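# Clamp a print's long edge between magnetic wooden bars

## Task

Take two of the wooden bars and pinch one of the print's long edges between them, with their magnets meeting, so the bars cover that edge from end to end.

## Robot and tools

Robot: two arms, left_arm and right_arm, each with a two-finger parallel gripper. Calibrated bases in the scene frame: left_arm at (+0.021, +0.304, 0) m, right_arm at (+0.017, -0.317, 0) m, both nearly unrotated about z.

Frame: every hand position, orientation and target is in the scene frame. Its origin sits at table-top height, halfway between the two nominal bases. +z points up, +x points out over the table, and +y points toward left_arm. Camera image sides do not match the arm names. On a gripper, the fingers extend along its own +z axis and separate along its own y axis. end_effector_position is the spot between the finger pads, roughly 1 cm short of the tips. Reported poses can be a few centimetres off, more at long reach.

Row layout (shared by execute_actions and move): one flat list of 16 numbers covering both arms, even when only one moves. First left_arm: x, y, z (metres, absolute position), qw, qx, qy, qz (absolute orientation, w first), opening; then the same eight for right_arm. Opening ranges -1 (closed) to +1 (fully open, 0.094 m) and is an absolute command, not a change. Each arm's target is therefore an absolute pose.

execute_actions(actions, cameras): actions is a list of up to 15 actions; each action is a list of up to 15 rows, each row held for one 1/30 s step; a short action repeats its final row until 15 steps pass. A target more than 0.6 m from that gripper's current position along any of the gripper's axes gets the action rejected for both arms; if the first action fails this against the last reported state, or anything is malformed, the whole call is rejected. An empty actions list just reports state and images. To hold an arm still, resend the pose from the last result taken before it stopped, plus its opening, every call; to keep orientation, repeat the same quaternion rather than copying a drifted reading.

move(target, speed, blend, opening_speed, blocking, cameras): drives each gripper in a straight line from its Hand target toward the absolute pose in target, one 16-number row or a list of up to 15 rows (no 0.6 m limit). speed is path top speed in m/s, 0.002 to 4.3, default 0.25 (rotation capped at twice that in rad/s); one value or one per target. blend, in metres, rounds corners at intermediate targets (default 0). opening_speed, at least 0.2 per second on the -1..+1 scale, ramps the fingers gradually. blocking=false returns after about 0.5 s while motion continues; a new move takes over from the running one. Paths last at least 0.5 s and are cut off at 10 s. Paths do not avoid obstacles or the other arm. Openings in later list rows are applied only once everything has come to rest at that row. Avoid paths passing near an arm's own base; they can flip its shoulder posture. The result adds a move: line giving the ending (done, off_target, moving, held, fault) and limits (paced = pose clipped, held = steps withheld). done means within 10 mm and 2 degrees; neither done nor off_target tells you about contact.

wait(seconds): 0 to 10 s, arms keep their last command; a running move continues. stop(): brakes the running move; needs room. zoom_image(camera, region): camera is cam_high, cam_low, cam_left_wrist or cam_right_wrist; region [x0, y0, x1, y1] in pixels, at most 504 by 504, from that camera's newest image. read_manual(section): only "licences". finished_scene(scene): integer 1 to 2 for the current scene; irreversible, so the clamp must hold with the robot released.

Results show each arm's end_effector_position, end_effector_quat_wxyz, Hand target (where the arm is actually being sent, possibly short of your command), Tool commands, Joint positions (last entry = finger opening in metres), Joint velocities ("within noise" means at rest), Joint torques (include gravity, fixed offsets; entries 3 and 4 wrap at ±28 N m), and grip_measured, on the opening scale. grip_measured reads up to about 2.7 mm wide when empty, and about 3 mm narrower than a firmly squeezed hard part. It follows the command until force limit, so it does not reveal contact. Pads squeeze roughly 50 to 64 N each. Release by commanding well above grip_measured.

Control notes: orientation is clipped to 40 degrees from the measured one each step; one action may fall short, so finish in the next. Friction can leave a gripper a centimetre or more off in free air. Thinking time lets the simulation run.

Avoid: dropping parts, releasing moving parts, fast impacts, pressing hard, anything leaving the table (that fails the task), arms contacting each other or one gripper closing on the other's fingers, and long stretched or straining holds that overheat motors (MOTOR HOT line; at 100 °C an OVER-TEMPERATURE FAULT drops that arm for 30 to 60 s). Loose objects may occasionally be nudged by outside pushes.

Cameras: cam_high and cam_low (504x504, fixed), cam_left_wrist and cam_right_wrist (672x504 fisheye, on the hands); calibrations are approximate.

Each tool is called after "Call:" in YAML: its name, and indented under it one key for each argument.

## Session

Call:
execute_actions:
  actions: []

Scene clock: 0.00 s.
left_arm: end_effector_position=(+0.4568, +0.1755, +0.2836) grip_measured=+1.000 end_effector_quat_wxyz=(+0.638, +0.054, +0.765, +0.073) | right_arm: end_effector_position=(+0.6586, -0.0637, +0.1646) grip_measured=+1.000 end_effector_quat_wxyz=(+0.644, +0.123, +0.755, -0.028)
Joint positions: left_arm=[-0.463 1.014 0.584 0.228 -0.504 0.086 0.094] | right_arm=[0.579 1.884 1.138 0.516 0.737 0.273 0.094]
Joint velocities: within noise
Joint torques (N m): no reading
Heat: left arm: hottest waist 37 °C; right arm: hottest shoulder 39 °C.
Hand target: left_arm +0.4611, +0.1734, +0.2943; +0.645, +0.051, +0.760, +0.070 | right_arm +0.6644, -0.0601, +0.1741; +0.651, +0.127, +0.748, -0.023
Tool commands: left_gripper/opening=+1.0 right_gripper/opening=+1.0

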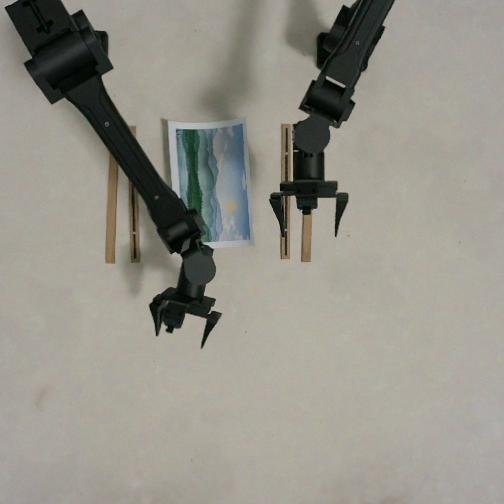

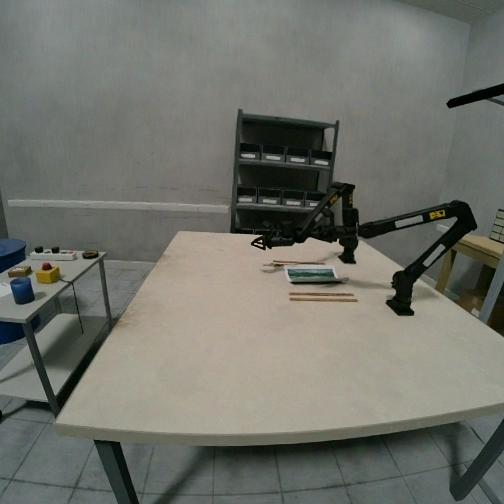

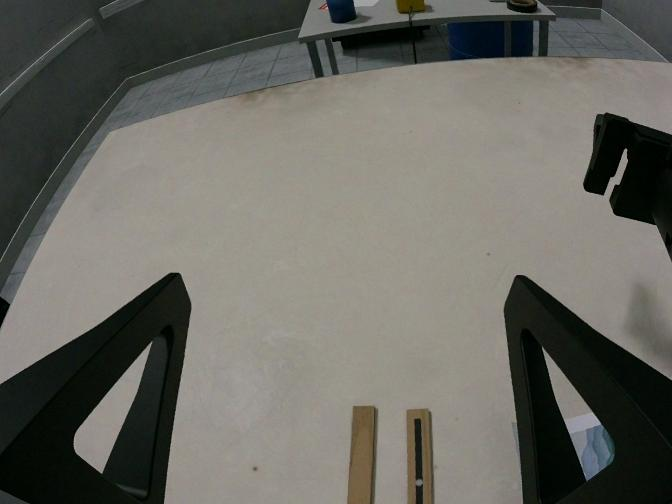

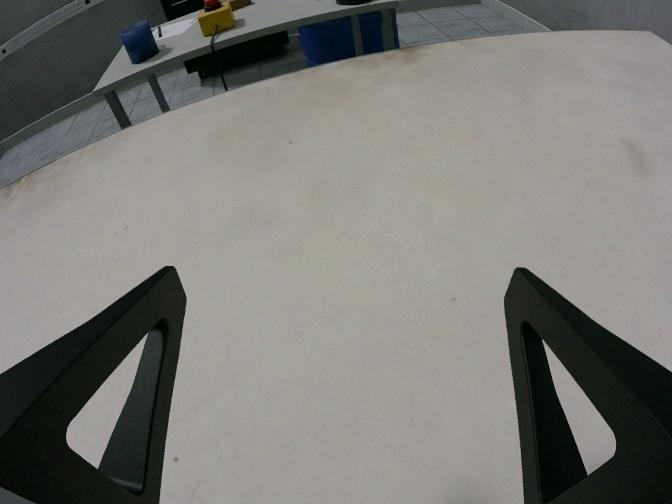

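Call:
zoom_image:
  camera: "cam_high"
  region: [90, 100, 340, 280]

Call:
zoom_image:
  camera: "cam_low"
  region: [240, 230, 370, 320]

Call:
zoom_image:
  camera: "cam_left_wrist"
  region: [320, 380, 672, 504]

Scaled by 2.016 from the camera's 504x504 image, which has a finer 720x720 frame.

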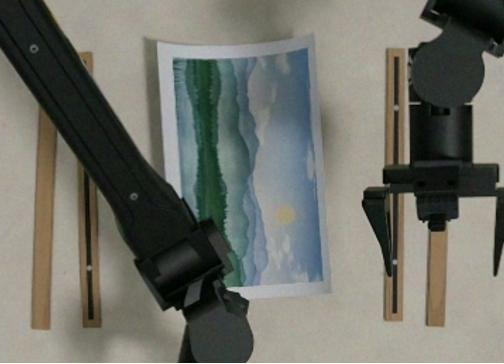

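Scaled by 3.877 from the camera's 504x504 image, which has a finer 720x720 frame.

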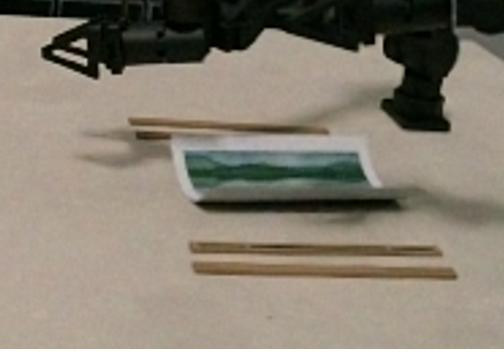

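Scaled by 1.432 from the camera's 672x504 image, which has a finer 960x720 frame.

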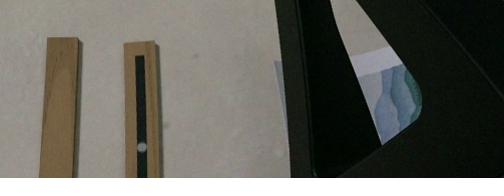

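Call:
move:
  target: [0.32, 0.17, 0.32, 0.342, 0, 0.94, 0, 1, 0.32, -0.19, 0.32, 0.342, 0, 0.94, 0, 1]

Scene clock: 36.33 s.
left_arm: end_effector_position=(+0.3159, +0.1786, +0.2958) grip_measured=+1.000 end_effector_quat_wxyz=(+0.329, +0.003, +0.944, +0.014) | right_arm: end_effector_position=(+0.3182, -0.1996, +0.2982) grip_measured=+1.000 end_effector_quat_wxyz=(+0.329, -0.003, +0.944, -0.018)
Joint positions: left_arm=[-0.595 0.807 0.917 -1.114 -0.381 -0.481 0.094] | right_arm=[0.6 0.81 0.923 -1.108 0.369 0.45 0.094]
Joint velocities: within noise
Joint torques (N m): left_arm=[0.73 -2.08 17.42 0.62 -0.16 -0.2] | right_arm=[0.97 -1.38 15.64 0.55 0.09 0.32]
Heat: left arm: hottest elbow 42 °C; right arm: hottest shoulder 43 °C.
Hand target: left_arm +0.3198, +0.1720, +0.3214; +0.343, -0.002, +0.939, -0.001 | right_arm +0.3205, -0.1917, +0.3221; +0.342, +0.000, +0.940, -0.002
Off the commanded pose: left_arm 0.026 m, 2 deg | right_arm 0.024 m, 3 deg.
move: off_target (left_arm, right_arm)
camera_calibration:
cam_left_wrist: T_world_to_cam=[[0.0136407, -0.998115, -0.0598336, 0.196046], [-0.999481, -0.0153566, 0.0283122, 0.328217], [-0.0291777, 0.0594164, -0.997807, 0.399641], [0, 0, 0, 1]] pos_world=[0.337033, 0.176971, 0.401202]
cam_right_wrist: T_world_to_cam=[[0.00806237, -0.999948, 0.00624434, -0.204309], [-0.998192, -0.00767598, 0.0596075, 0.311607], [-0.0595565, -0.00671363, -0.998202, 0.420555], [0, 0, 0, 1]] pos_world=[0.337738, -0.199083, 0.402501]

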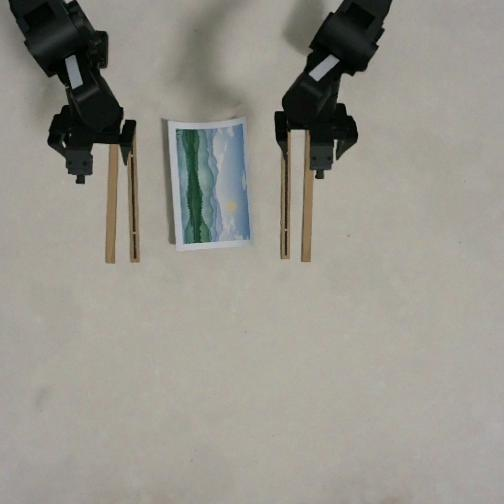

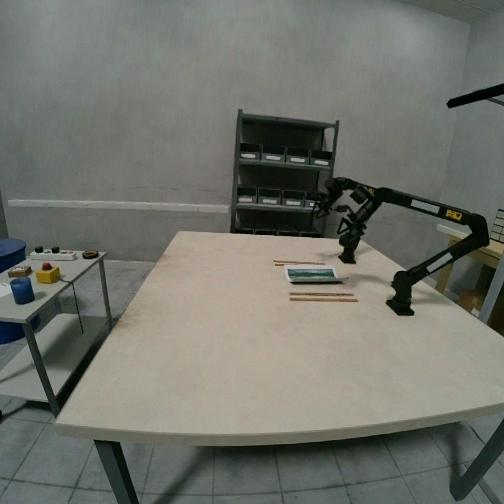

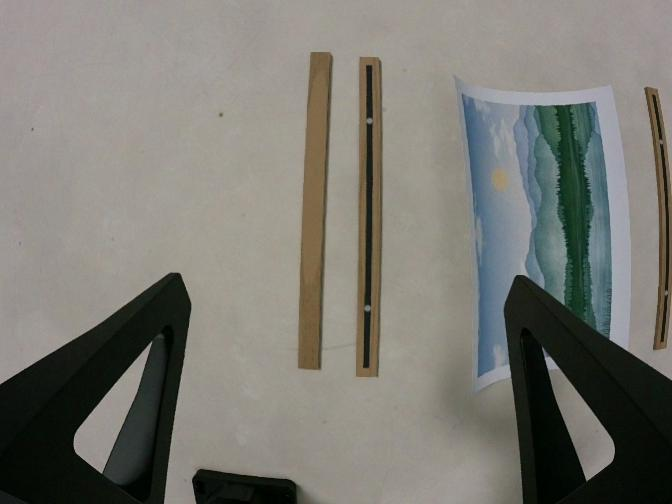

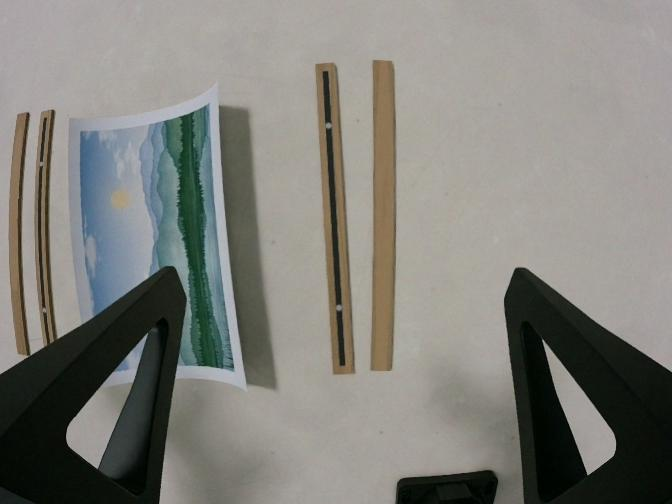

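Call:
zoom_image:
  camera: "cam_left_wrist"
  region: [280, 40, 672, 400]

Call:
zoom_image:
  camera: "cam_low"
  region: [260, 245, 370, 310]

Call:
zoom_image:
  camera: "cam_right_wrist"
  region: [0, 40, 410, 400]

Scaled by 1.286 from the camera's 672x504 image, which has a finer 960x720 frame.

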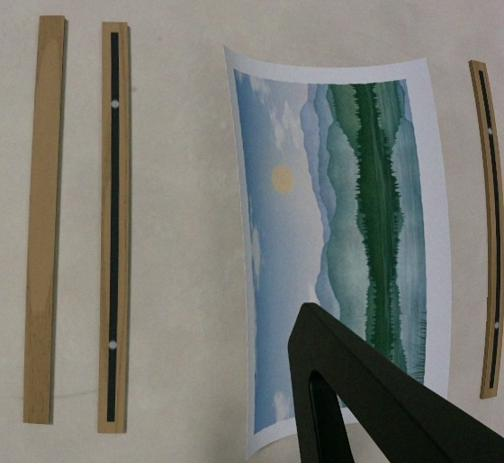

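Scaled by 4.582 from the camera's 504x504 image, which has a finer 720x720 frame.

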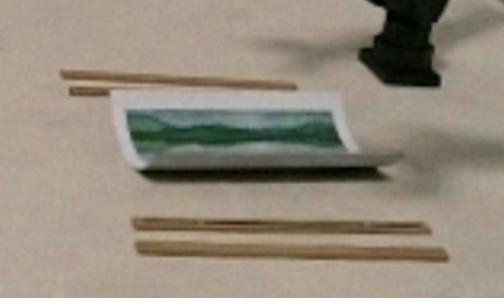

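Scaled by 1.229 from the camera's 672x504 image, which has a finer 960x720 frame.

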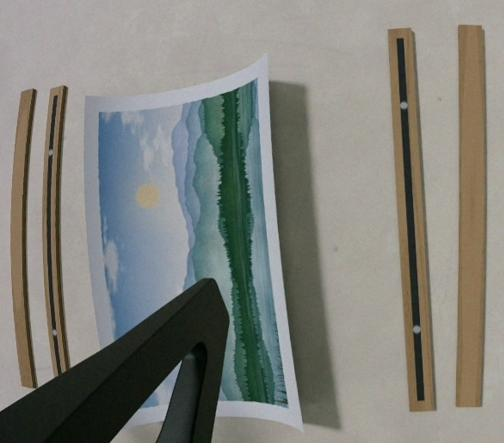

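Call:
move:
  target: [0.361, 0.165, 0.13, 0, 0, 1, 0, 0.064, 0.32, -0.25, 0.30, 0.342, 0, 0.94, 0, 1]

Scene clock: 112.70 s.
left_arm: end_effector_position=(+0.3432, +0.1690, +0.1179) grip_measured=+0.066 end_effector_quat_wxyz=(-0.010, -0.004, +1.000, +0.006) | right_arm: end_effector_position=(+0.3158, -0.2440, +0.2958) grip_measured=+1.000 end_effector_quat_wxyz=(+0.330, +0.000, +0.944, +0.003)
Joint positions: left_arm=[-0.391 1.347 0.94 -1.186 -0.004 -0.405 0.05] | right_arm=[0.396 0.723 0.874 -1.081 0.217 0.292 0.094]
Joint velocities: within noise
Joint torques (N m): left_arm=[1.73 -8.29 14.68 -0.42 0.06 0.07] | right_arm=[-1.67 -1.32 10.84 2.02 -0.01 -0.06]
Heat: left arm: hottest elbow 58 °C; right arm: hottest elbow 51 °C.
Hand target: left_arm +0.3584, +0.1645, +0.1306; +0.000, -0.002, +1.000, -0.001 | right_arm +0.3193, -0.2470, +0.2998; +0.341, +0.000, +0.940, +0.004
Off the commanded pose: left_arm 0.022 m, 1 deg | right_arm 0.008 m, 2 deg.
move: off_target (left_arm)
camera_calibration:
cam_left_wrist: T_world_to_cam=[[-0.00331152, -0.999102, -0.0422477, 0.179197], [-0.752729, -0.0253224, 0.657843, 0.203188], [-0.658322, 0.0339795, -0.751969, 0.414715], [0, 0, 0, 1]] pos_world=[0.426555, 0.17009, 0.185757]
cam_right_wrist: T_world_to_cam=[[0.0149793, -0.999224, -0.0364184, -0.237964], [-0.998163, -0.0170821, 0.0581325, 0.307039], [-0.0587096, 0.0354807, -0.997644, 0.427589], [0, 0, 0, 1]] pos_world=[0.335143, -0.247706, 0.400067]

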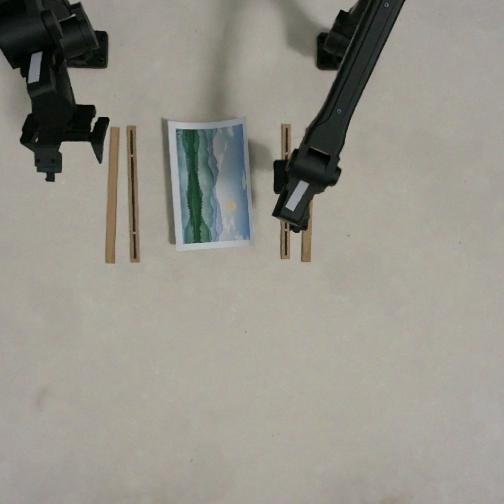

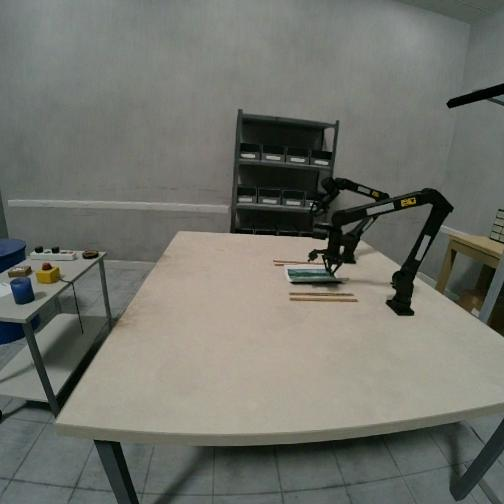

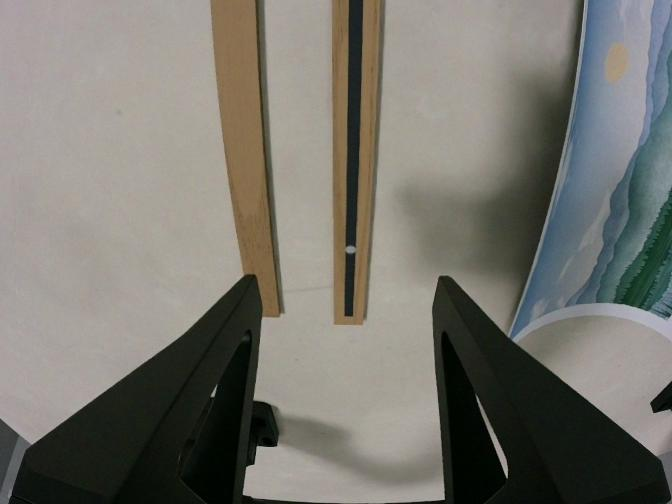

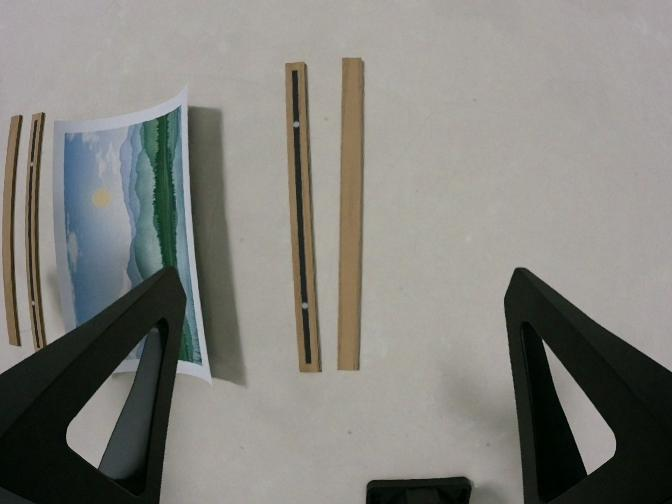

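Call:
move:
  target: [0.381, 0.165, 0.045, 0, 0, 1, 0, 0.064, 0.32, -0.25, 0.30, 0.342, 0, 0.94, 0, 1]
  cameras: ["cam_left_wrist"]

Scene clock: 122.70 s.
left_arm: end_effector_position=(+0.3787, +0.1616, +0.0524) grip_measured=+0.066 end_effector_quat_wxyz=(+0.003, -0.001, +1.000, -0.002) | right_arm: end_effector_position=(+0.3163, -0.2463, +0.2958) grip_measured=+1.000 end_effector_quat_wxyz=(+0.330, -0.001, +0.944, +0.000)
Joint positions: left_arm=[-0.371 1.511 0.915 -0.968 0.001 -0.379 0.05] | right_arm=[0.389 0.723 0.874 -1.081 0.217 0.281 0.094]
Joint velocities: within noise
Joint torques (N m): left_arm=[1.61 -9.99 8.94 0.69 0.04 0.06] | right_arm=[-1.61 -1.14 10.85 2.03 0.11 -0.06]
Heat: left arm: hottest elbow 59 °C; right arm: hottest elbow 52 °C.
Hand target: left_arm +0.3790, +0.1636, +0.0448; -0.002, +0.002, +1.000, -0.002 | right_arm +0.3199, -0.2497, +0.2999; +0.342, -0.001, +0.940, +0.000
Off the commanded pose: left_arm 0.009 m, 0 deg | right_arm 0.007 m, 1 deg.
move: done
camera_calibration:
cam_left_wrist: T_world_to_cam=[[-0.00852502, -0.9996, -0.0269607, 0.170441], [-0.769128, -0.0106755, 0.639006, 0.277571], [-0.639038, 0.0261838, -0.768729, 0.383903], [0, 0, 0, 1]] pos_world=[0.46027, 0.163284, 0.122343]
Images, in order (width x height): cam_left_wrist 672x504.

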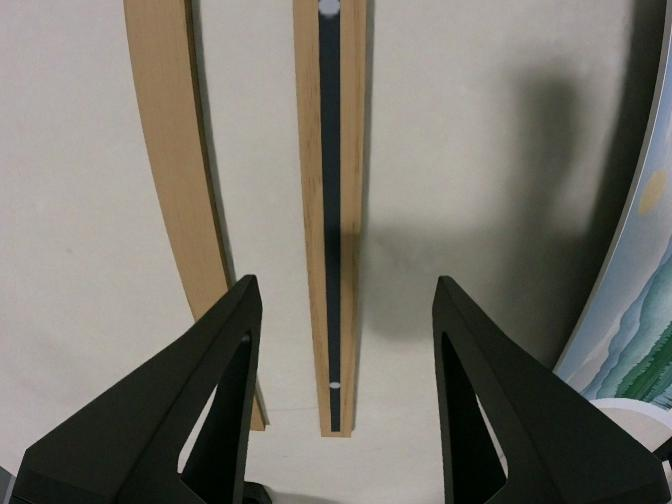

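Call:
move:
  target:
    - [0.364, 0.170, 0.035, 0, 0, 1, 0, 0.064, 0.32, -0.25, 0.30, 0.342, 0, 0.94, 0, 1]
    - [0.364, 0.170, 0.016, 0, 0, 1, 0, 0.064, 0.32, -0.25, 0.30, 0.342, 0, 0.94, 0, 1]
  cameras: ["cam_left_wrist"]
  speed: 0.1

Scene clock: 131.13 s.
left_arm: end_effector_position=(+0.3676, +0.1660, +0.0281) grip_measured=+0.066 end_effector_quat_wxyz=(+0.009, -0.001, +1.000, -0.004) | right_arm: end_effector_position=(+0.3164, -0.2467, +0.2958) grip_measured=+1.000 end_effector_quat_wxyz=(+0.330, +0.000, +0.944, +0.000)
Joint positions: left_arm=[-0.371 1.517 0.843 -0.876 0.001 -0.379 0.05] | right_arm=[0.387 0.723 0.874 -1.081 0.217 0.281 0.094]
Joint velocities: within noise
Joint torques (N m): left_arm=[1.73 -9.17 7.73 0.77 -0.16 0.01] | right_arm=[-1.85 -1.2 10.85 1.95 0.1 -0.05]
Heat: left arm: hottest elbow 57 °C; right arm: hottest elbow 52 °C.
Hand target: left_arm +0.3638, +0.1700, +0.0170; +0.000, +0.000, +1.000, +0.000 | right_arm +0.3200, -0.2502, +0.3000; +0.342, +0.001, +0.940, +0.000
Off the commanded pose: left_arm 0.013 m, 1 deg | right_arm 0.006 m, 1 deg.
move: off_target (left_arm)
camera_calibration:
cam_left_wrist: T_world_to_cam=[[-0.00825528, -0.999725, -0.0219581, 0.173912], [-0.777308, -0.00739851, 0.629077, 0.287305], [-0.629067, 0.0222614, -0.777033, 0.355146], [0, 0, 0, 1]] pos_world=[0.44817, 0.168084, 0.0990414]
Images, in order (width x height): cam_left_wrist 672x504.

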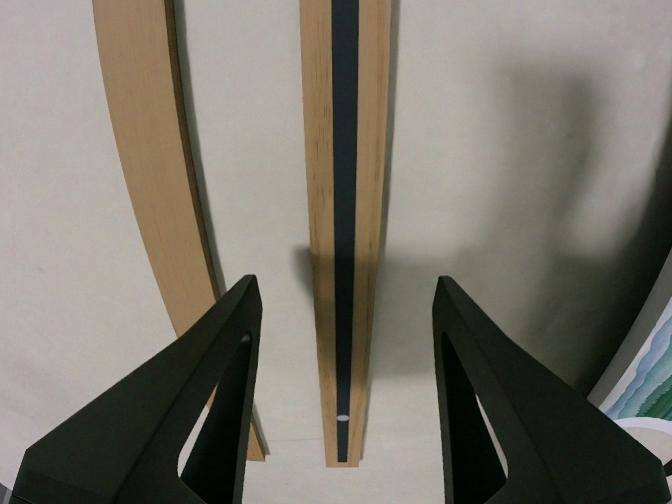

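Call:
move:
  target: [0.361, 0.171, 0.004, 0, 0, 1, 0, 0.064, 0.32, -0.25, 0.30, 0.342, 0, 0.94, 0, 1]
  cameras: ["cam_left_wrist"]
  speed: 0.08

Scene clock: 136.67 s.
left_arm: end_effector_position=(+0.3643, +0.1673, +0.0150) grip_measured=+0.066 end_effector_quat_wxyz=(+0.009, -0.001, +1.000, -0.004) | right_arm: end_effector_position=(+0.3162, -0.2468, +0.2962) grip_measured=+1.000 end_effector_quat_wxyz=(+0.331, +0.000, +0.944, +0.000)
Joint positions: left_arm=[-0.371 1.536 0.82 -0.836 0.001 -0.379 0.05] | right_arm=[0.387 0.721 0.874 -1.081 0.217 0.281 0.094]
Joint velocities: within noise
Joint torques (N m): left_arm=[1.67 -9.29 7.6 0.8 -0.17 0.01] | right_arm=[-1.55 -1.44 10.82 1.96 0.11 -0.05]
Heat: left arm: hottest elbow 55 °C; right arm: hottest elbow 52 °C.
Hand target: left_arm +0.3606, +0.1711, +0.0046; +0.000, +0.000, +1.000, +0.000 | right_arm +0.3197, -0.2500, +0.3004; +0.342, +0.000, +0.940, +0.000
Off the commanded pose: left_arm 0.012 m, 1 deg | right_arm 0.006 m, 1 deg.
move: off_target (left_arm)
camera_calibration:
cam_left_wrist: T_world_to_cam=[[-0.00829513, -0.99971, -0.0225862, 0.174866], [-0.776419, -0.00779488, 0.630169, 0.292786], [-0.630163, 0.0227637, -0.776129, 0.343238], [0, 0, 0, 1]] pos_world=[0.44507, 0.169284, 0.0858417]
Images, in order (width x height): cam_left_wrist 672x504.

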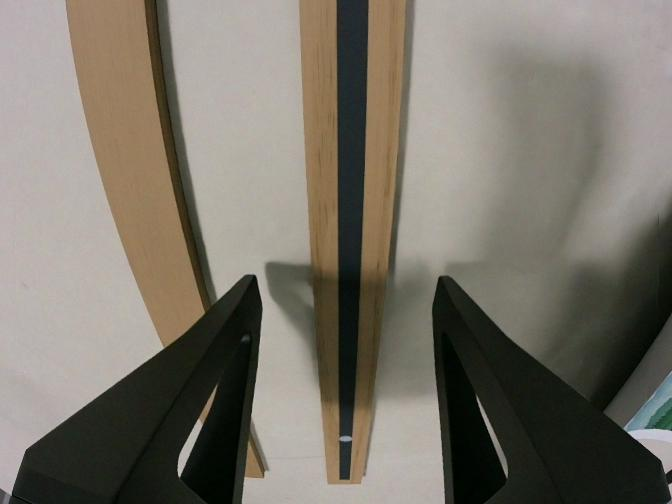

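Call:
move:
  target:
    - [0.360, 0.171, -0.001, 0, 0, 1, 0, 0.064, 0.32, -0.25, 0.30, 0.342, 0, 0.94, 0, 1]
    - [0.360, 0.171, -0.001, 0, 0, 1, 0, -0.65, 0.32, -0.25, 0.30, 0.342, 0, 0.94, 0, 1]
  cameras: ["cam_left_wrist"]
  speed: 0.05
  opening_speed: 0.5

Scene clock: 150.53 s.
left_arm: end_effector_position=(+0.3633, +0.1677, +0.0097) grip_measured=-0.578 end_effector_quat_wxyz=(+0.008, +0.000, +1.000, -0.004) | right_arm: end_effector_position=(+0.3162, -0.2468, +0.2962) grip_measured=+1.000 end_effector_quat_wxyz=(+0.331, +0.000, +0.944, +0.000)
Joint positions: left_arm=[-0.371 1.545 0.813 -0.821 0.001 -0.377 0.02] | right_arm=[0.387 0.721 0.874 -1.081 0.217 0.281 0.094]
Joint velocities: within noise
Joint torques (N m): left_arm=[1.44 -9.29 7.47 0.8 -0.17 0] | right_arm=[-1.73 -1.32 10.82 1.96 0.11 -0.05]
Heat: left arm: hottest elbow 52 °C; right arm: hottest elbow 51 °C.
Hand target: left_arm +0.3591, +0.1713, -0.0008; -0.001, +0.001, +1.000, +0.000 | right_arm +0.3200, -0.2499, +0.3000; +0.342, +0.000, +0.940, +0.000
Off the commanded pose: left_arm 0.012 m, 1 deg | right_arm 0.006 m, 1 deg.
move: off_target (left_arm); target 2's new opening was sent with left_arm's hand 0.012 m and 1 deg from that target
camera_calibration:
cam_left_wrist: T_world_to_cam=[[-0.00983598, -0.999684, -0.0231465, 0.175757], [-0.77548, -0.00698775, 0.631333, 0.294833], [-0.631295, 0.0241594, -0.775166, 0.338523], [0, 0, 0, 1]] pos_world=[0.444074, 0.169583, 0.0803418]
Images, in order (width x height): cam_left_wrist 672x504.

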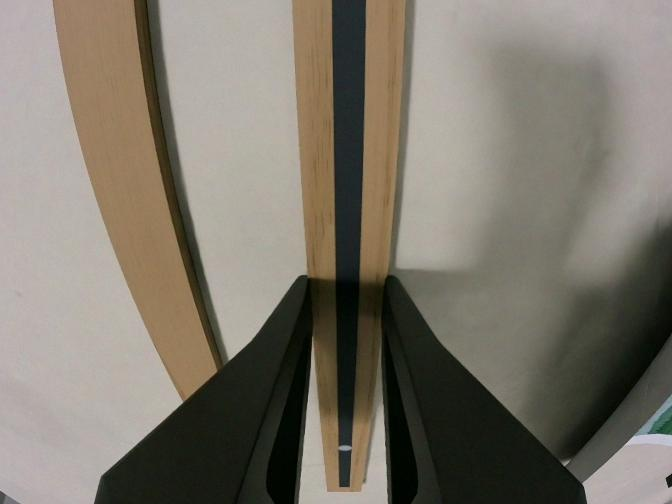

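Call:
move:
  target:
    - [0.360, 0.171, 0.03, 0, 0, 1, 0, -0.68, 0.32, -0.25, 0.30, 0.342, 0, 0.94, 0, 1]
    - [0.336, 0.125, 0.03, 0, -0.0423, 0.9991, 0, -0.68, 0.32, -0.25, 0.30, 0.342, 0, 0.94, 0, 1]
  speed: 0.1

Scene clock: 164.63 s.
left_arm: end_effector_position=(+0.3316, +0.1296, +0.0227) grip_measured=-0.579 end_effector_quat_wxyz=(-0.005, -0.035, +0.999, +0.003) | right_arm: end_effector_position=(+0.3162, -0.2468, +0.2962) grip_measured=+1.000 end_effector_quat_wxyz=(+0.331, +0.000, +0.944, +0.000)
Joint positions: left_arm=[-0.505 1.506 0.813 -0.889 -0.001 -0.581 0.02] | right_arm=[0.387 0.721 0.874 -1.081 0.217 0.281 0.094]
Joint velocities: within noise
Joint torques (N m): left_arm=[0.91 -11.22 10.25 -0.44 -0.23 -0.2] | right_arm=[-1.67 -1.32 10.89 1.96 0.09 -0.06]
Heat: left arm: hottest elbow 51 °C; right arm: hottest elbow 51 °C.
Hand target: left_arm +0.3362, +0.1256, +0.0300; +0.001, -0.039, +0.999, +0.001 | right_arm +0.3199, -0.2500, +0.3000; +0.342, +0.000, +0.940, +0.000
Off the commanded pose: left_arm 0.010 m, 1 deg | right_arm 0.006 m, 1 deg.
move: done
camera_calibration:
cam_left_wrist: T_world_to_cam=[[0.0598376, -0.997521, -0.0370263, 0.11451], [-0.756227, -0.0695126, 0.650607, 0.263049], [-0.651568, -0.0109305, -0.758511, 0.340476], [0, 0, 0, 1]] pos_world=[0.413916, 0.136233, 0.0913531]
cam_right_wrist: T_world_to_cam=[[0.0142074, -0.999441, -0.0302525, -0.242411], [-0.998261, -0.0159089, 0.0567668, 0.308143], [-0.0572164, 0.0293933, -0.997929, 0.42628], [0, 0, 0, 1]] pos_world=[0.335441, -0.249903, 0.400571]

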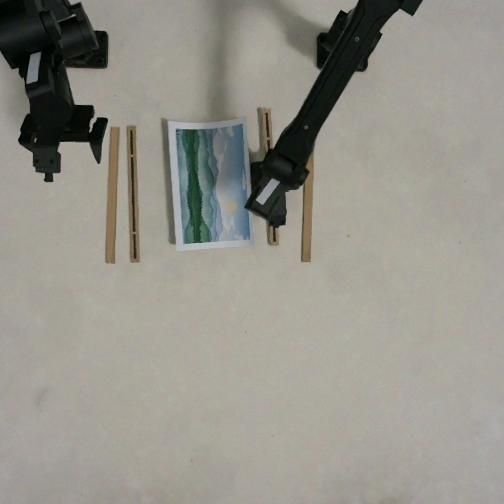

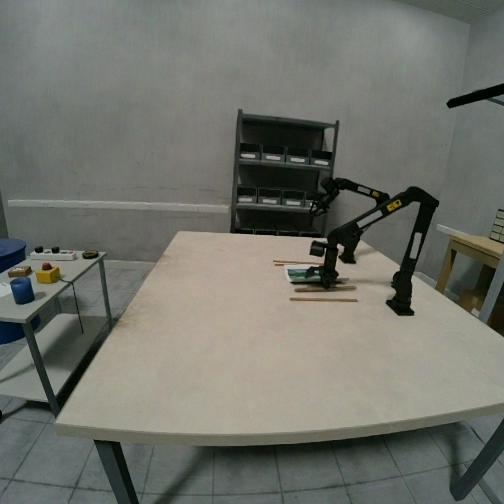

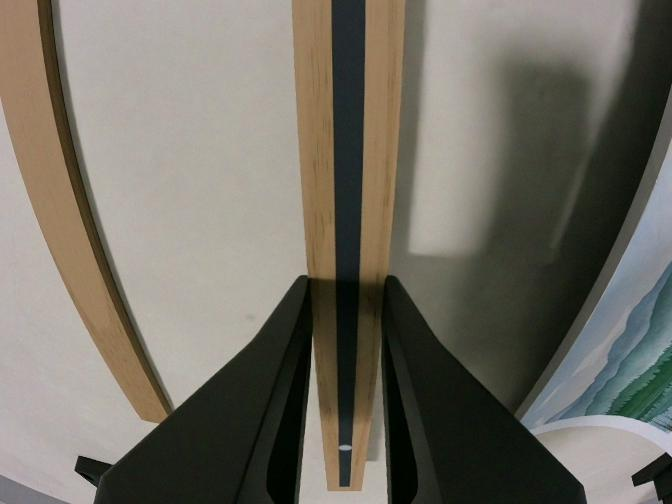

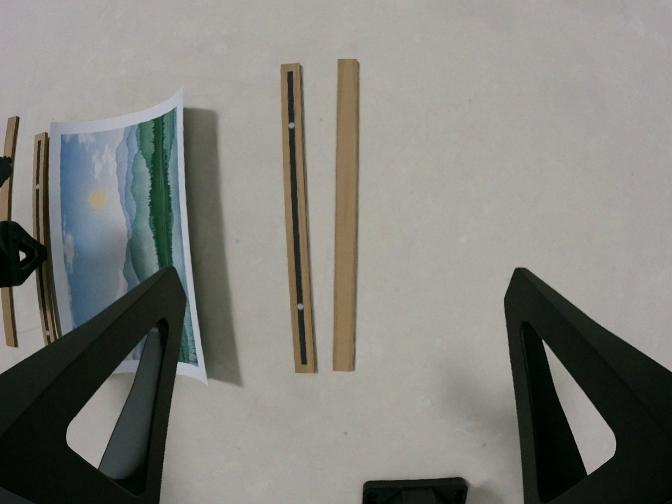

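Call:
move:
  target:
    - [0.346, 0.117, 0.03, 0, -0.0423, 0.9991, 0, -0.68, 0.32, -0.25, 0.30, 0.342, 0, 0.94, 0, 1]
    - [0.346, 0.117, 0.008, 0, -0.0423, 0.9991, 0, -0.68, 0.32, -0.25, 0.30, 0.342, 0, 0.94, 0, 1]
  speed: 0.06

Scene clock: 186.03 s.
left_arm: end_effector_position=(+0.3330, +0.1288, +0.0097) grip_measured=-0.579 end_effector_quat_wxyz=(-0.011, -0.043, +0.999, +0.007) | right_arm: end_effector_position=(+0.3162, -0.2468, +0.2962) grip_measured=+1.000 end_effector_quat_wxyz=(+0.331, +0.000, +0.944, +0.000)
Joint positions: left_arm=[-0.505 1.545 0.813 -0.864 -0.001 -0.596 0.02] | right_arm=[0.387 0.721 0.874 -1.081 0.217 0.281 0.094]
Joint velocities: within noise
Joint torques (N m): left_arm=[0.73 -9.05 10.92 1.1 -0.12 -0.21] | right_arm=[-1.79 -1.38 10.86 1.96 0.1 -0.05]
Heat: left arm: hottest elbow 51 °C; right arm: hottest elbow 51 °C.
Hand target: left_arm +0.3459, +0.1185, +0.0084; +0.000, -0.045, +0.999, +0.000 | right_arm +0.3199, -0.2500, +0.3000; +0.342, +0.000, +0.940, +0.000
Off the commanded pose: left_arm 0.018 m, 1 deg | right_arm 0.006 m, 1 deg.
move: off_target (left_arm)
camera_calibration:
cam_left_wrist: T_world_to_cam=[[0.0746617, -0.996202, -0.0448008, 0.10813], [-0.747259, -0.0856402, 0.658991, 0.271542], [-0.660325, -0.0157236, -0.750815, 0.335051], [0, 0, 0, 1]] pos_world=[0.416082, 0.136242, 0.0774617]
cam_right_wrist: T_world_to_cam=[[0.0142074, -0.999441, -0.0302525, -0.242411], [-0.998261, -0.0159089, 0.0567668, 0.308143], [-0.0572164, 0.0293933, -0.997929, 0.42628], [0, 0, 0, 1]] pos_world=[0.335441, -0.249903, 0.400571]

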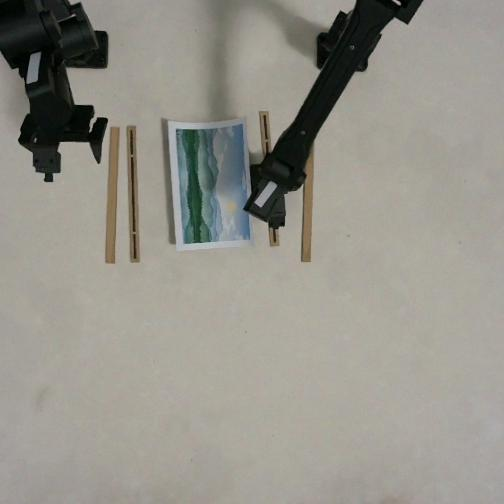

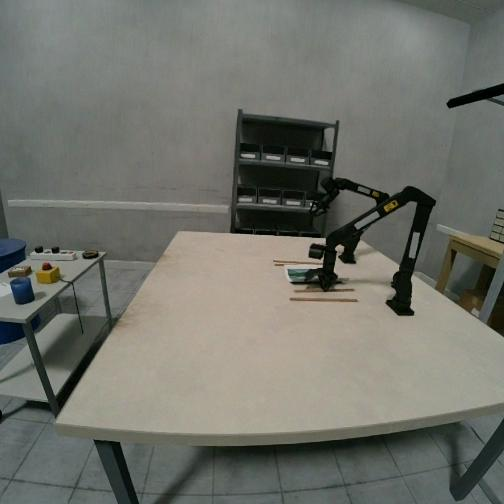

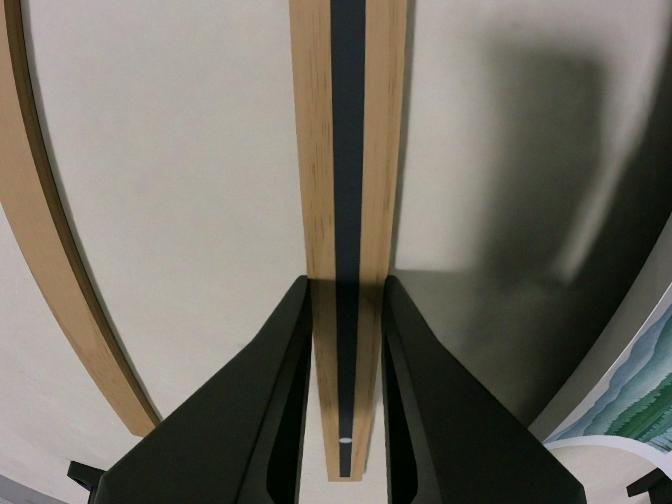

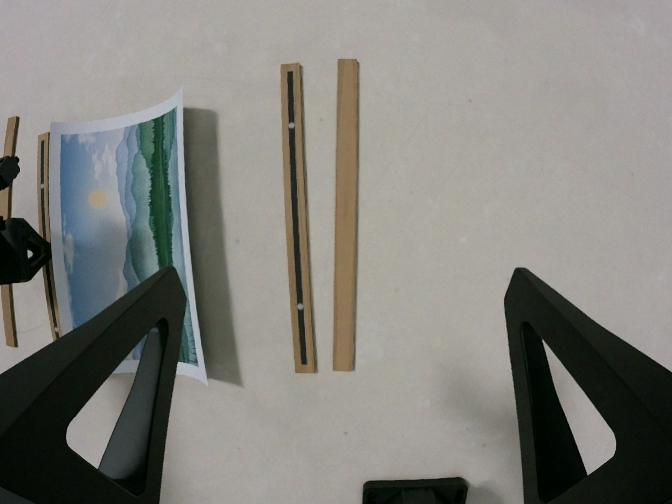

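Call:
move:
  target:
    - [0.352, 0.117, 0.03, 0, -0.0423, 0.9991, 0, -0.68, 0.32, -0.25, 0.30, 0.342, 0, 0.94, 0, 1]
    - [0.362, 0.115, 0.03, 0, -0.0423, 0.9991, 0, -0.68, 0.32, -0.25, 0.30, 0.342, 0, 0.94, 0, 1]
    - [0.362, 0.115, 0.006, 0, -0.0423, 0.9991, 0, -0.68, 0.32, -0.25, 0.30, 0.342, 0, 0.94, 0, 1]
  speed: 0.06
  cameras: ["cam_left_wrist","cam_high"]

Scene clock: 197.67 s.
left_arm: end_effector_position=(+0.3487, +0.1200, +0.0094) grip_measured=-0.579 end_effector_quat_wxyz=(-0.008, -0.045, +0.999, +0.005) | right_arm: end_effector_position=(+0.3162, -0.2468, +0.2962) grip_measured=+1.000 end_effector_quat_wxyz=(+0.331, +0.000, +0.944, +0.000)
Joint positions: left_arm=[-0.505 1.583 0.859 -0.866 -0.001 -0.601 0.02] | right_arm=[0.387 0.721 0.874 -1.081 0.217 0.281 0.094]
Joint velocities: within noise
Joint torques (N m): left_arm=[1.49 -9.47 10.54 1.14 -0.12 0.01] | right_arm=[-2.08 -1.26 10.89 1.96 0.1 -0.06]
Heat: left arm: hottest elbow 51 °C; right arm: hottest elbow 50 °C.
Hand target: left_arm +0.3618, +0.1151, +0.0060; +0.000, -0.045, +0.999, +0.000 | right_arm +0.3199, -0.2500, +0.3000; +0.342, +0.000, +0.940, +0.000
Off the commanded pose: left_arm 0.015 m, 1 deg | right_arm 0.006 m, 1 deg.
move: off_target (left_arm)
camera_calibration:
cam_left_wrist: T_world_to_cam=[[0.0794601, -0.995974, -0.0415066, 0.0964715], [-0.750432, -0.0871745, 0.655173, 0.284063], [-0.656153, -0.0209123, -0.754338, 0.344229], [0, 0, 0, 1]] pos_world=[0.431371, 0.128045, 0.0775583]
Images, in order (width x height): cam_high 504x504, cam_left_wrist 672x504.

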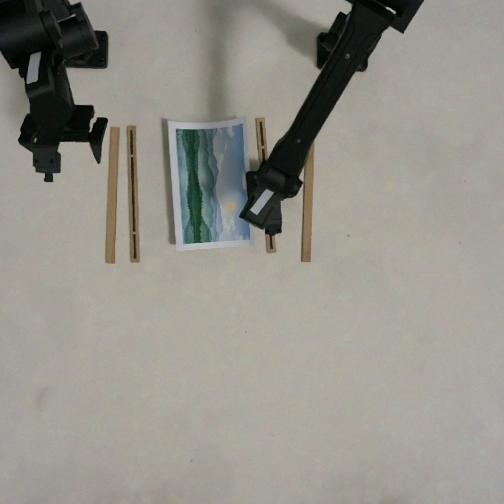

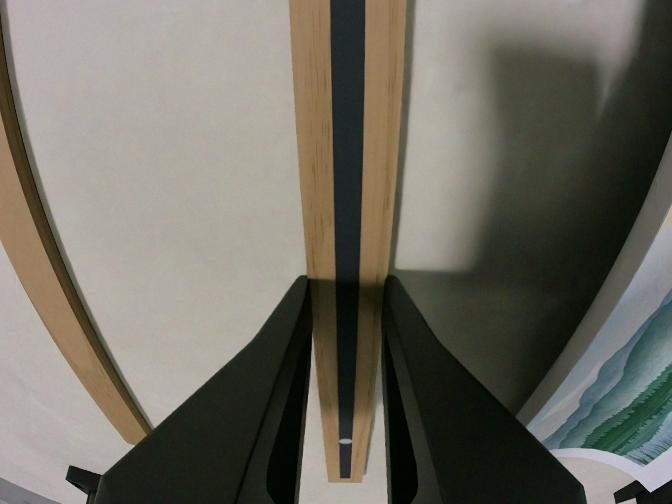

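Call:
move:
  target:
    - [0.362, 0.115, 0.006, 0, -0.0423, 0.9991, 0, -0.3, 0.32, -0.25, 0.30, 0.342, 0, 0.94, 0, 1]
    - [0.362, 0.118, 0.08, 0, -0.0423, 0.9991, 0, -0.3, 0.32, -0.25, 0.30, 0.342, 0, 0.94, 0, 1]
  speed: 0.15
  opening_speed: 0.6
  cameras: ["cam_left_wrist","cam_high"]

Scene clock: 205.90 s.
left_arm: end_effector_position=(+0.3478, +0.1211, +0.0686) grip_measured=-0.302 end_effector_quat_wxyz=(-0.009, -0.042, +0.999, +0.006) | right_arm: end_effector_position=(+0.3162, -0.2468, +0.2962) grip_measured=+1.000 end_effector_quat_wxyz=(+0.331, +0.000, +0.944, +0.000)
Joint positions: left_arm=[-0.503 1.477 0.928 -1.043 -0.001 -0.593 0.033] | right_arm=[0.387 0.721 0.874 -1.081 0.217 0.281 0.094]
Joint velocities: within noise
Joint torques (N m): left_arm=[1.79 -10.7 13.19 -0.44 -0.12 0.06] | right_arm=[-1.61 -1.2 10.82 2.02 0.11 -0.06]
Heat: left arm: hottest elbow 50 °C; right arm: hottest elbow 50 °C.
Hand target: left_arm +0.3618, +0.1167, +0.0801; +0.001, -0.040, +0.999, +0.000 | right_arm +0.3199, -0.2500, +0.3000; +0.342, +0.000, +0.940, +0.000
Off the commanded pose: left_arm 0.019 m, 1 deg | right_arm 0.006 m, 1 deg.
move: off_target (left_arm)
camera_calibration:
cam_left_wrist: T_world_to_cam=[[0.0732009, -0.996387, -0.0430712, 0.102527], [-0.749135, -0.0834427, 0.65714, 0.243703], [-0.65836, -0.0158371, -0.752537, 0.388274], [0, 0, 0, 1]] pos_world=[0.430685, 0.128641, 0.13646]
Images, in order (width x height): cam_high 504x504, cam_left_wrist 672x504.

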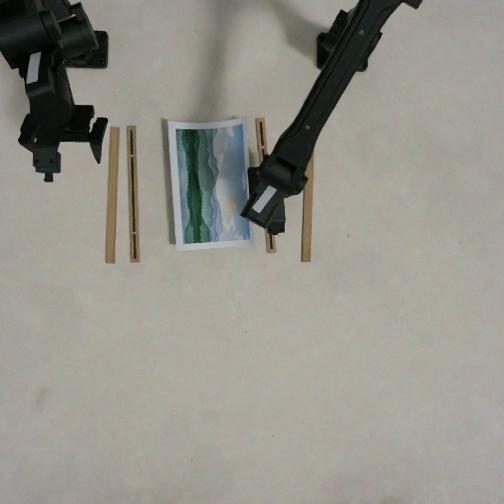

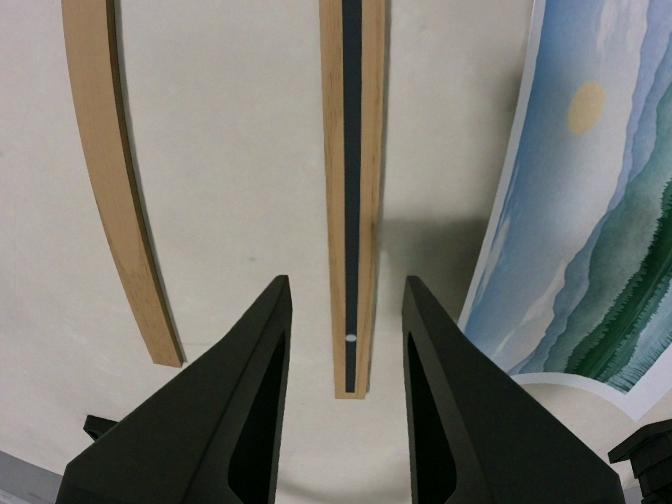

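Call:
move:
  target:
    - [0.355, 0.14, 0.14, 0, -0.0423, 0.9991, 0, -0.3, 0.32, -0.25, 0.30, 0.342, 0, 0.94, 0, 1]
    - [0.345, 0.165, 0.12, 0.0770, 0.6726, 0.7324, -0.0708, 1, 0.32, -0.25, 0.30, 0.342, 0, 0.94, 0, 1]
  speed: 0.4
  cameras: ["cam_left_wrist","cam_high"]

Scene clock: 231.40 s.
left_arm: end_effector_position=(+0.3472, +0.1624, +0.1231) grip_measured=+0.998 end_effector_quat_wxyz=(+0.076, +0.674, +0.732, -0.067) | right_arm: end_effector_position=(+0.3162, -0.2468, +0.2962) grip_measured=+1.000 end_effector_quat_wxyz=(+0.331, +0.000, +0.944, +0.000)
Joint positions: left_arm=[-0.313 1.289 0.891 -1.089 0.185 1.163 0.094] | right_arm=[0.387 0.721 0.874 -1.081 0.217 0.281 0.094]
Joint velocities: within noise
Joint torques (N m): left_arm=[1.73 -8.7 9.44 0.61 0.29 0.04] | right_arm=[-1.67 -1.14 10.85 1.92 0.11 -0.06]
Heat: left arm: hottest elbow 50 °C; right arm: hottest elbow 50 °C.
Hand target: left_arm +0.3456, +0.1650, +0.1194; +0.076, +0.676, +0.730, -0.069 | right_arm +0.3199, -0.2500, +0.3000; +0.342, +0.000, +0.940, +0.000
Off the commanded pose: left_arm 0.005 m, 0 deg | right_arm 0.006 m, 1 deg.
move: done
camera_calibration:
cam_left_wrist: T_world_to_cam=[[-0.99635, -0.0775128, -0.0357435, 0.367242], [-0.0851714, 0.875216, 0.476176, -0.153121], [-0.00562646, 0.477482, -0.878623, 0.138366], [0, 0, 0, 1]] pos_world=[0.353638, 0.0964127, 0.207611]
Images, in order (width x height): cam_high 504x504, cam_left_wrist 672x504.

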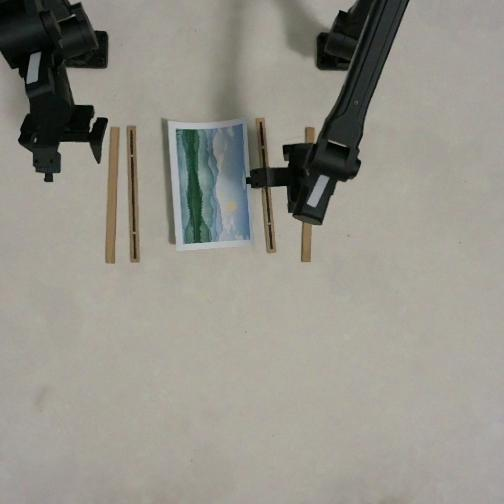

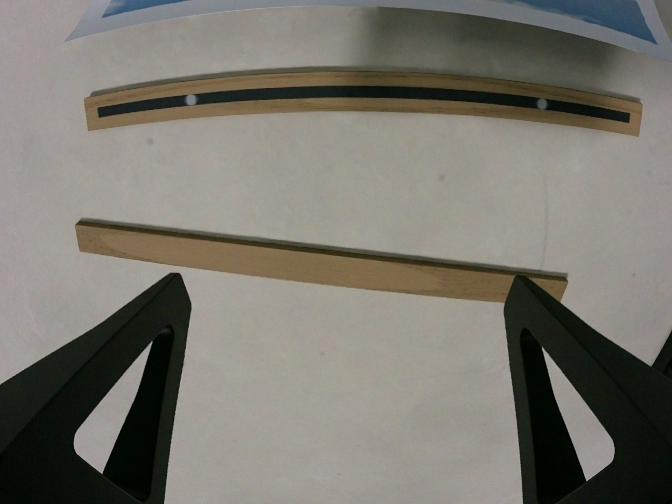

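Call:
move:
  target:
    - [0.343, 0.160, 0.04, 0.0770, 0.6726, 0.7324, -0.0708, 1, 0.32, -0.25, 0.30, 0.342, 0, 0.94, 0, 1]
    - [0.343, 0.160, 0.010, 0.0770, 0.6726, 0.7324, -0.0708, 1, 0.32, -0.25, 0.30, 0.342, 0, 0.94, 0, 1]
  speed: 0.15
  cameras: ["cam_left_wrist","cam_high"]

Scene clock: 240.10 s.
left_arm: end_effector_position=(+0.3461, +0.1625, +0.0188) grip_measured=+0.998 end_effector_quat_wxyz=(+0.082, +0.674, +0.731, -0.065) | right_arm: end_effector_position=(+0.3162, -0.2468, +0.2962) grip_measured=+1.000 end_effector_quat_wxyz=(+0.331, +0.000, +0.944, +0.000)
Joint positions: left_arm=[-0.313 1.451 0.724 -0.746 0.187 1.163 0.094] | right_arm=[0.387 0.721 0.874 -1.081 0.217 0.281 0.094]
Joint velocities: within noise
Joint torques (N m): left_arm=[0.56 -7.94 7.79 0.91 0.3 -0.19] | right_arm=[-1.61 -1.32 10.84 1.99 0.1 -0.06]
Heat: left arm: hottest elbow 50 °C; right arm: hottest elbow 50 °C.
Hand target: left_arm +0.3418, +0.1606, +0.0106; +0.077, +0.673, +0.733, -0.070 | right_arm +0.3199, -0.2500, +0.3000; +0.342, +0.000, +0.940, +0.000
Off the commanded pose: left_arm 0.010 m, 1 deg | right_arm 0.006 m, 1 deg.
move: done
camera_calibration:
cam_left_wrist: T_world_to_cam=[[-0.995836, -0.077615, -0.0478242, 0.362469], [-0.0909992, 0.877985, 0.46996, -0.101997], [0.00551304, 0.472354, -0.881391, 0.0437639], [0, 0, 0, 1]] pos_world=[0.351437, 0.0970131, 0.103843]
Images, in order (width x height): cam_high 504x504, cam_left_wrist 672x504.

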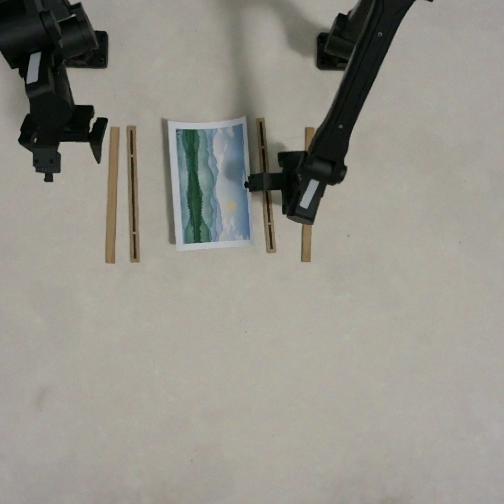

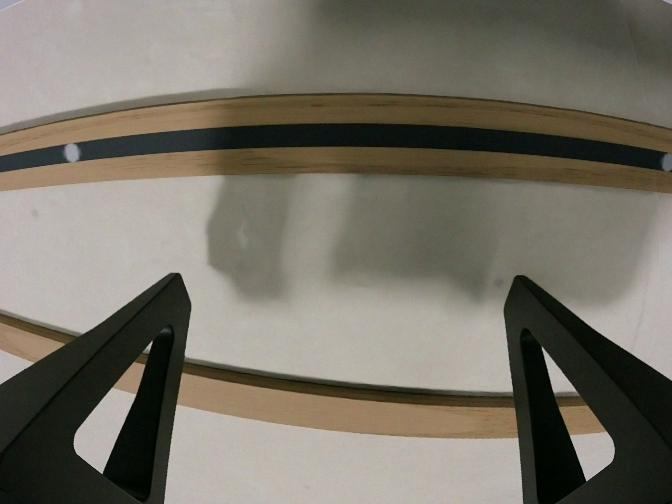

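Call:
move:
  target:
    - [0.343, 0.158, 0.002, 0.0770, 0.6726, 0.7324, -0.0708, 1, 0.32, -0.25, 0.30, 0.342, 0, 0.94, 0, 1]
    - [0.345, 0.130, 0.000, 0.0770, 0.6726, 0.7324, -0.0708, 1, 0.32, -0.25, 0.30, 0.342, 0, 0.94, 0, 1]
  speed: 0.06
  cameras: ["cam_left_wrist"]

Scene clock: 248.57 s.
left_arm: end_effector_position=(+0.3419, +0.1394, +0.0076) grip_measured=+0.998 end_effector_quat_wxyz=(+0.081, +0.671, +0.734, -0.070) | right_arm: end_effector_position=(+0.3162, -0.2468, +0.2962) grip_measured=+1.000 end_effector_quat_wxyz=(+0.331, +0.000, +0.944, +0.000)
Joint positions: left_arm=[-0.377 1.488 0.724 -0.703 0.188 1.088 0.094] | right_arm=[0.387 0.721 0.874 -1.081 0.217 0.281 0.094]
Joint velocities: within noise
Joint torques (N m): left_arm=[0.03 -7.12 9.59 1.1 -0.02 -0.26] | right_arm=[-1.55 -0.91 10.88 1.99 0.1 -0.06]
Heat: left arm: hottest elbow 50 °C; right arm: hottest elbow 50 °C.
Hand target: left_arm +0.3460, +0.1332, +0.0004; +0.078, +0.670, +0.735, -0.070 | right_arm +0.3199, -0.2500, +0.3000; +0.342, +0.000, +0.940, +0.000
Off the commanded pose: left_arm 0.013 m, 1 deg | right_arm 0.006 m, 1 deg.
move: off_target (left_arm)
camera_calibration:
cam_left_wrist: T_world_to_cam=[[-0.995543, -0.0867512, -0.0369987, 0.356984], [-0.0939829, 0.879818, 0.465926, -0.0760168], [-0.00786759, 0.467327, -0.88405, 0.0501061], [0, 0, 0, 1]] pos_world=[0.348643, 0.0744339, 0.0929225]
Images, in order (width x height): cam_left_wrist 672x504.

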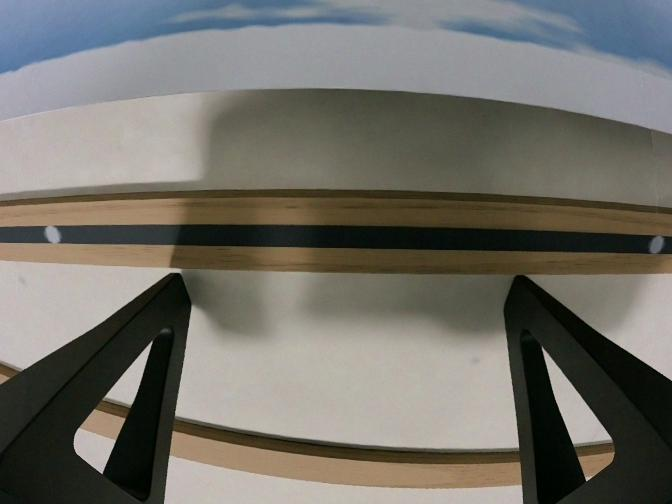

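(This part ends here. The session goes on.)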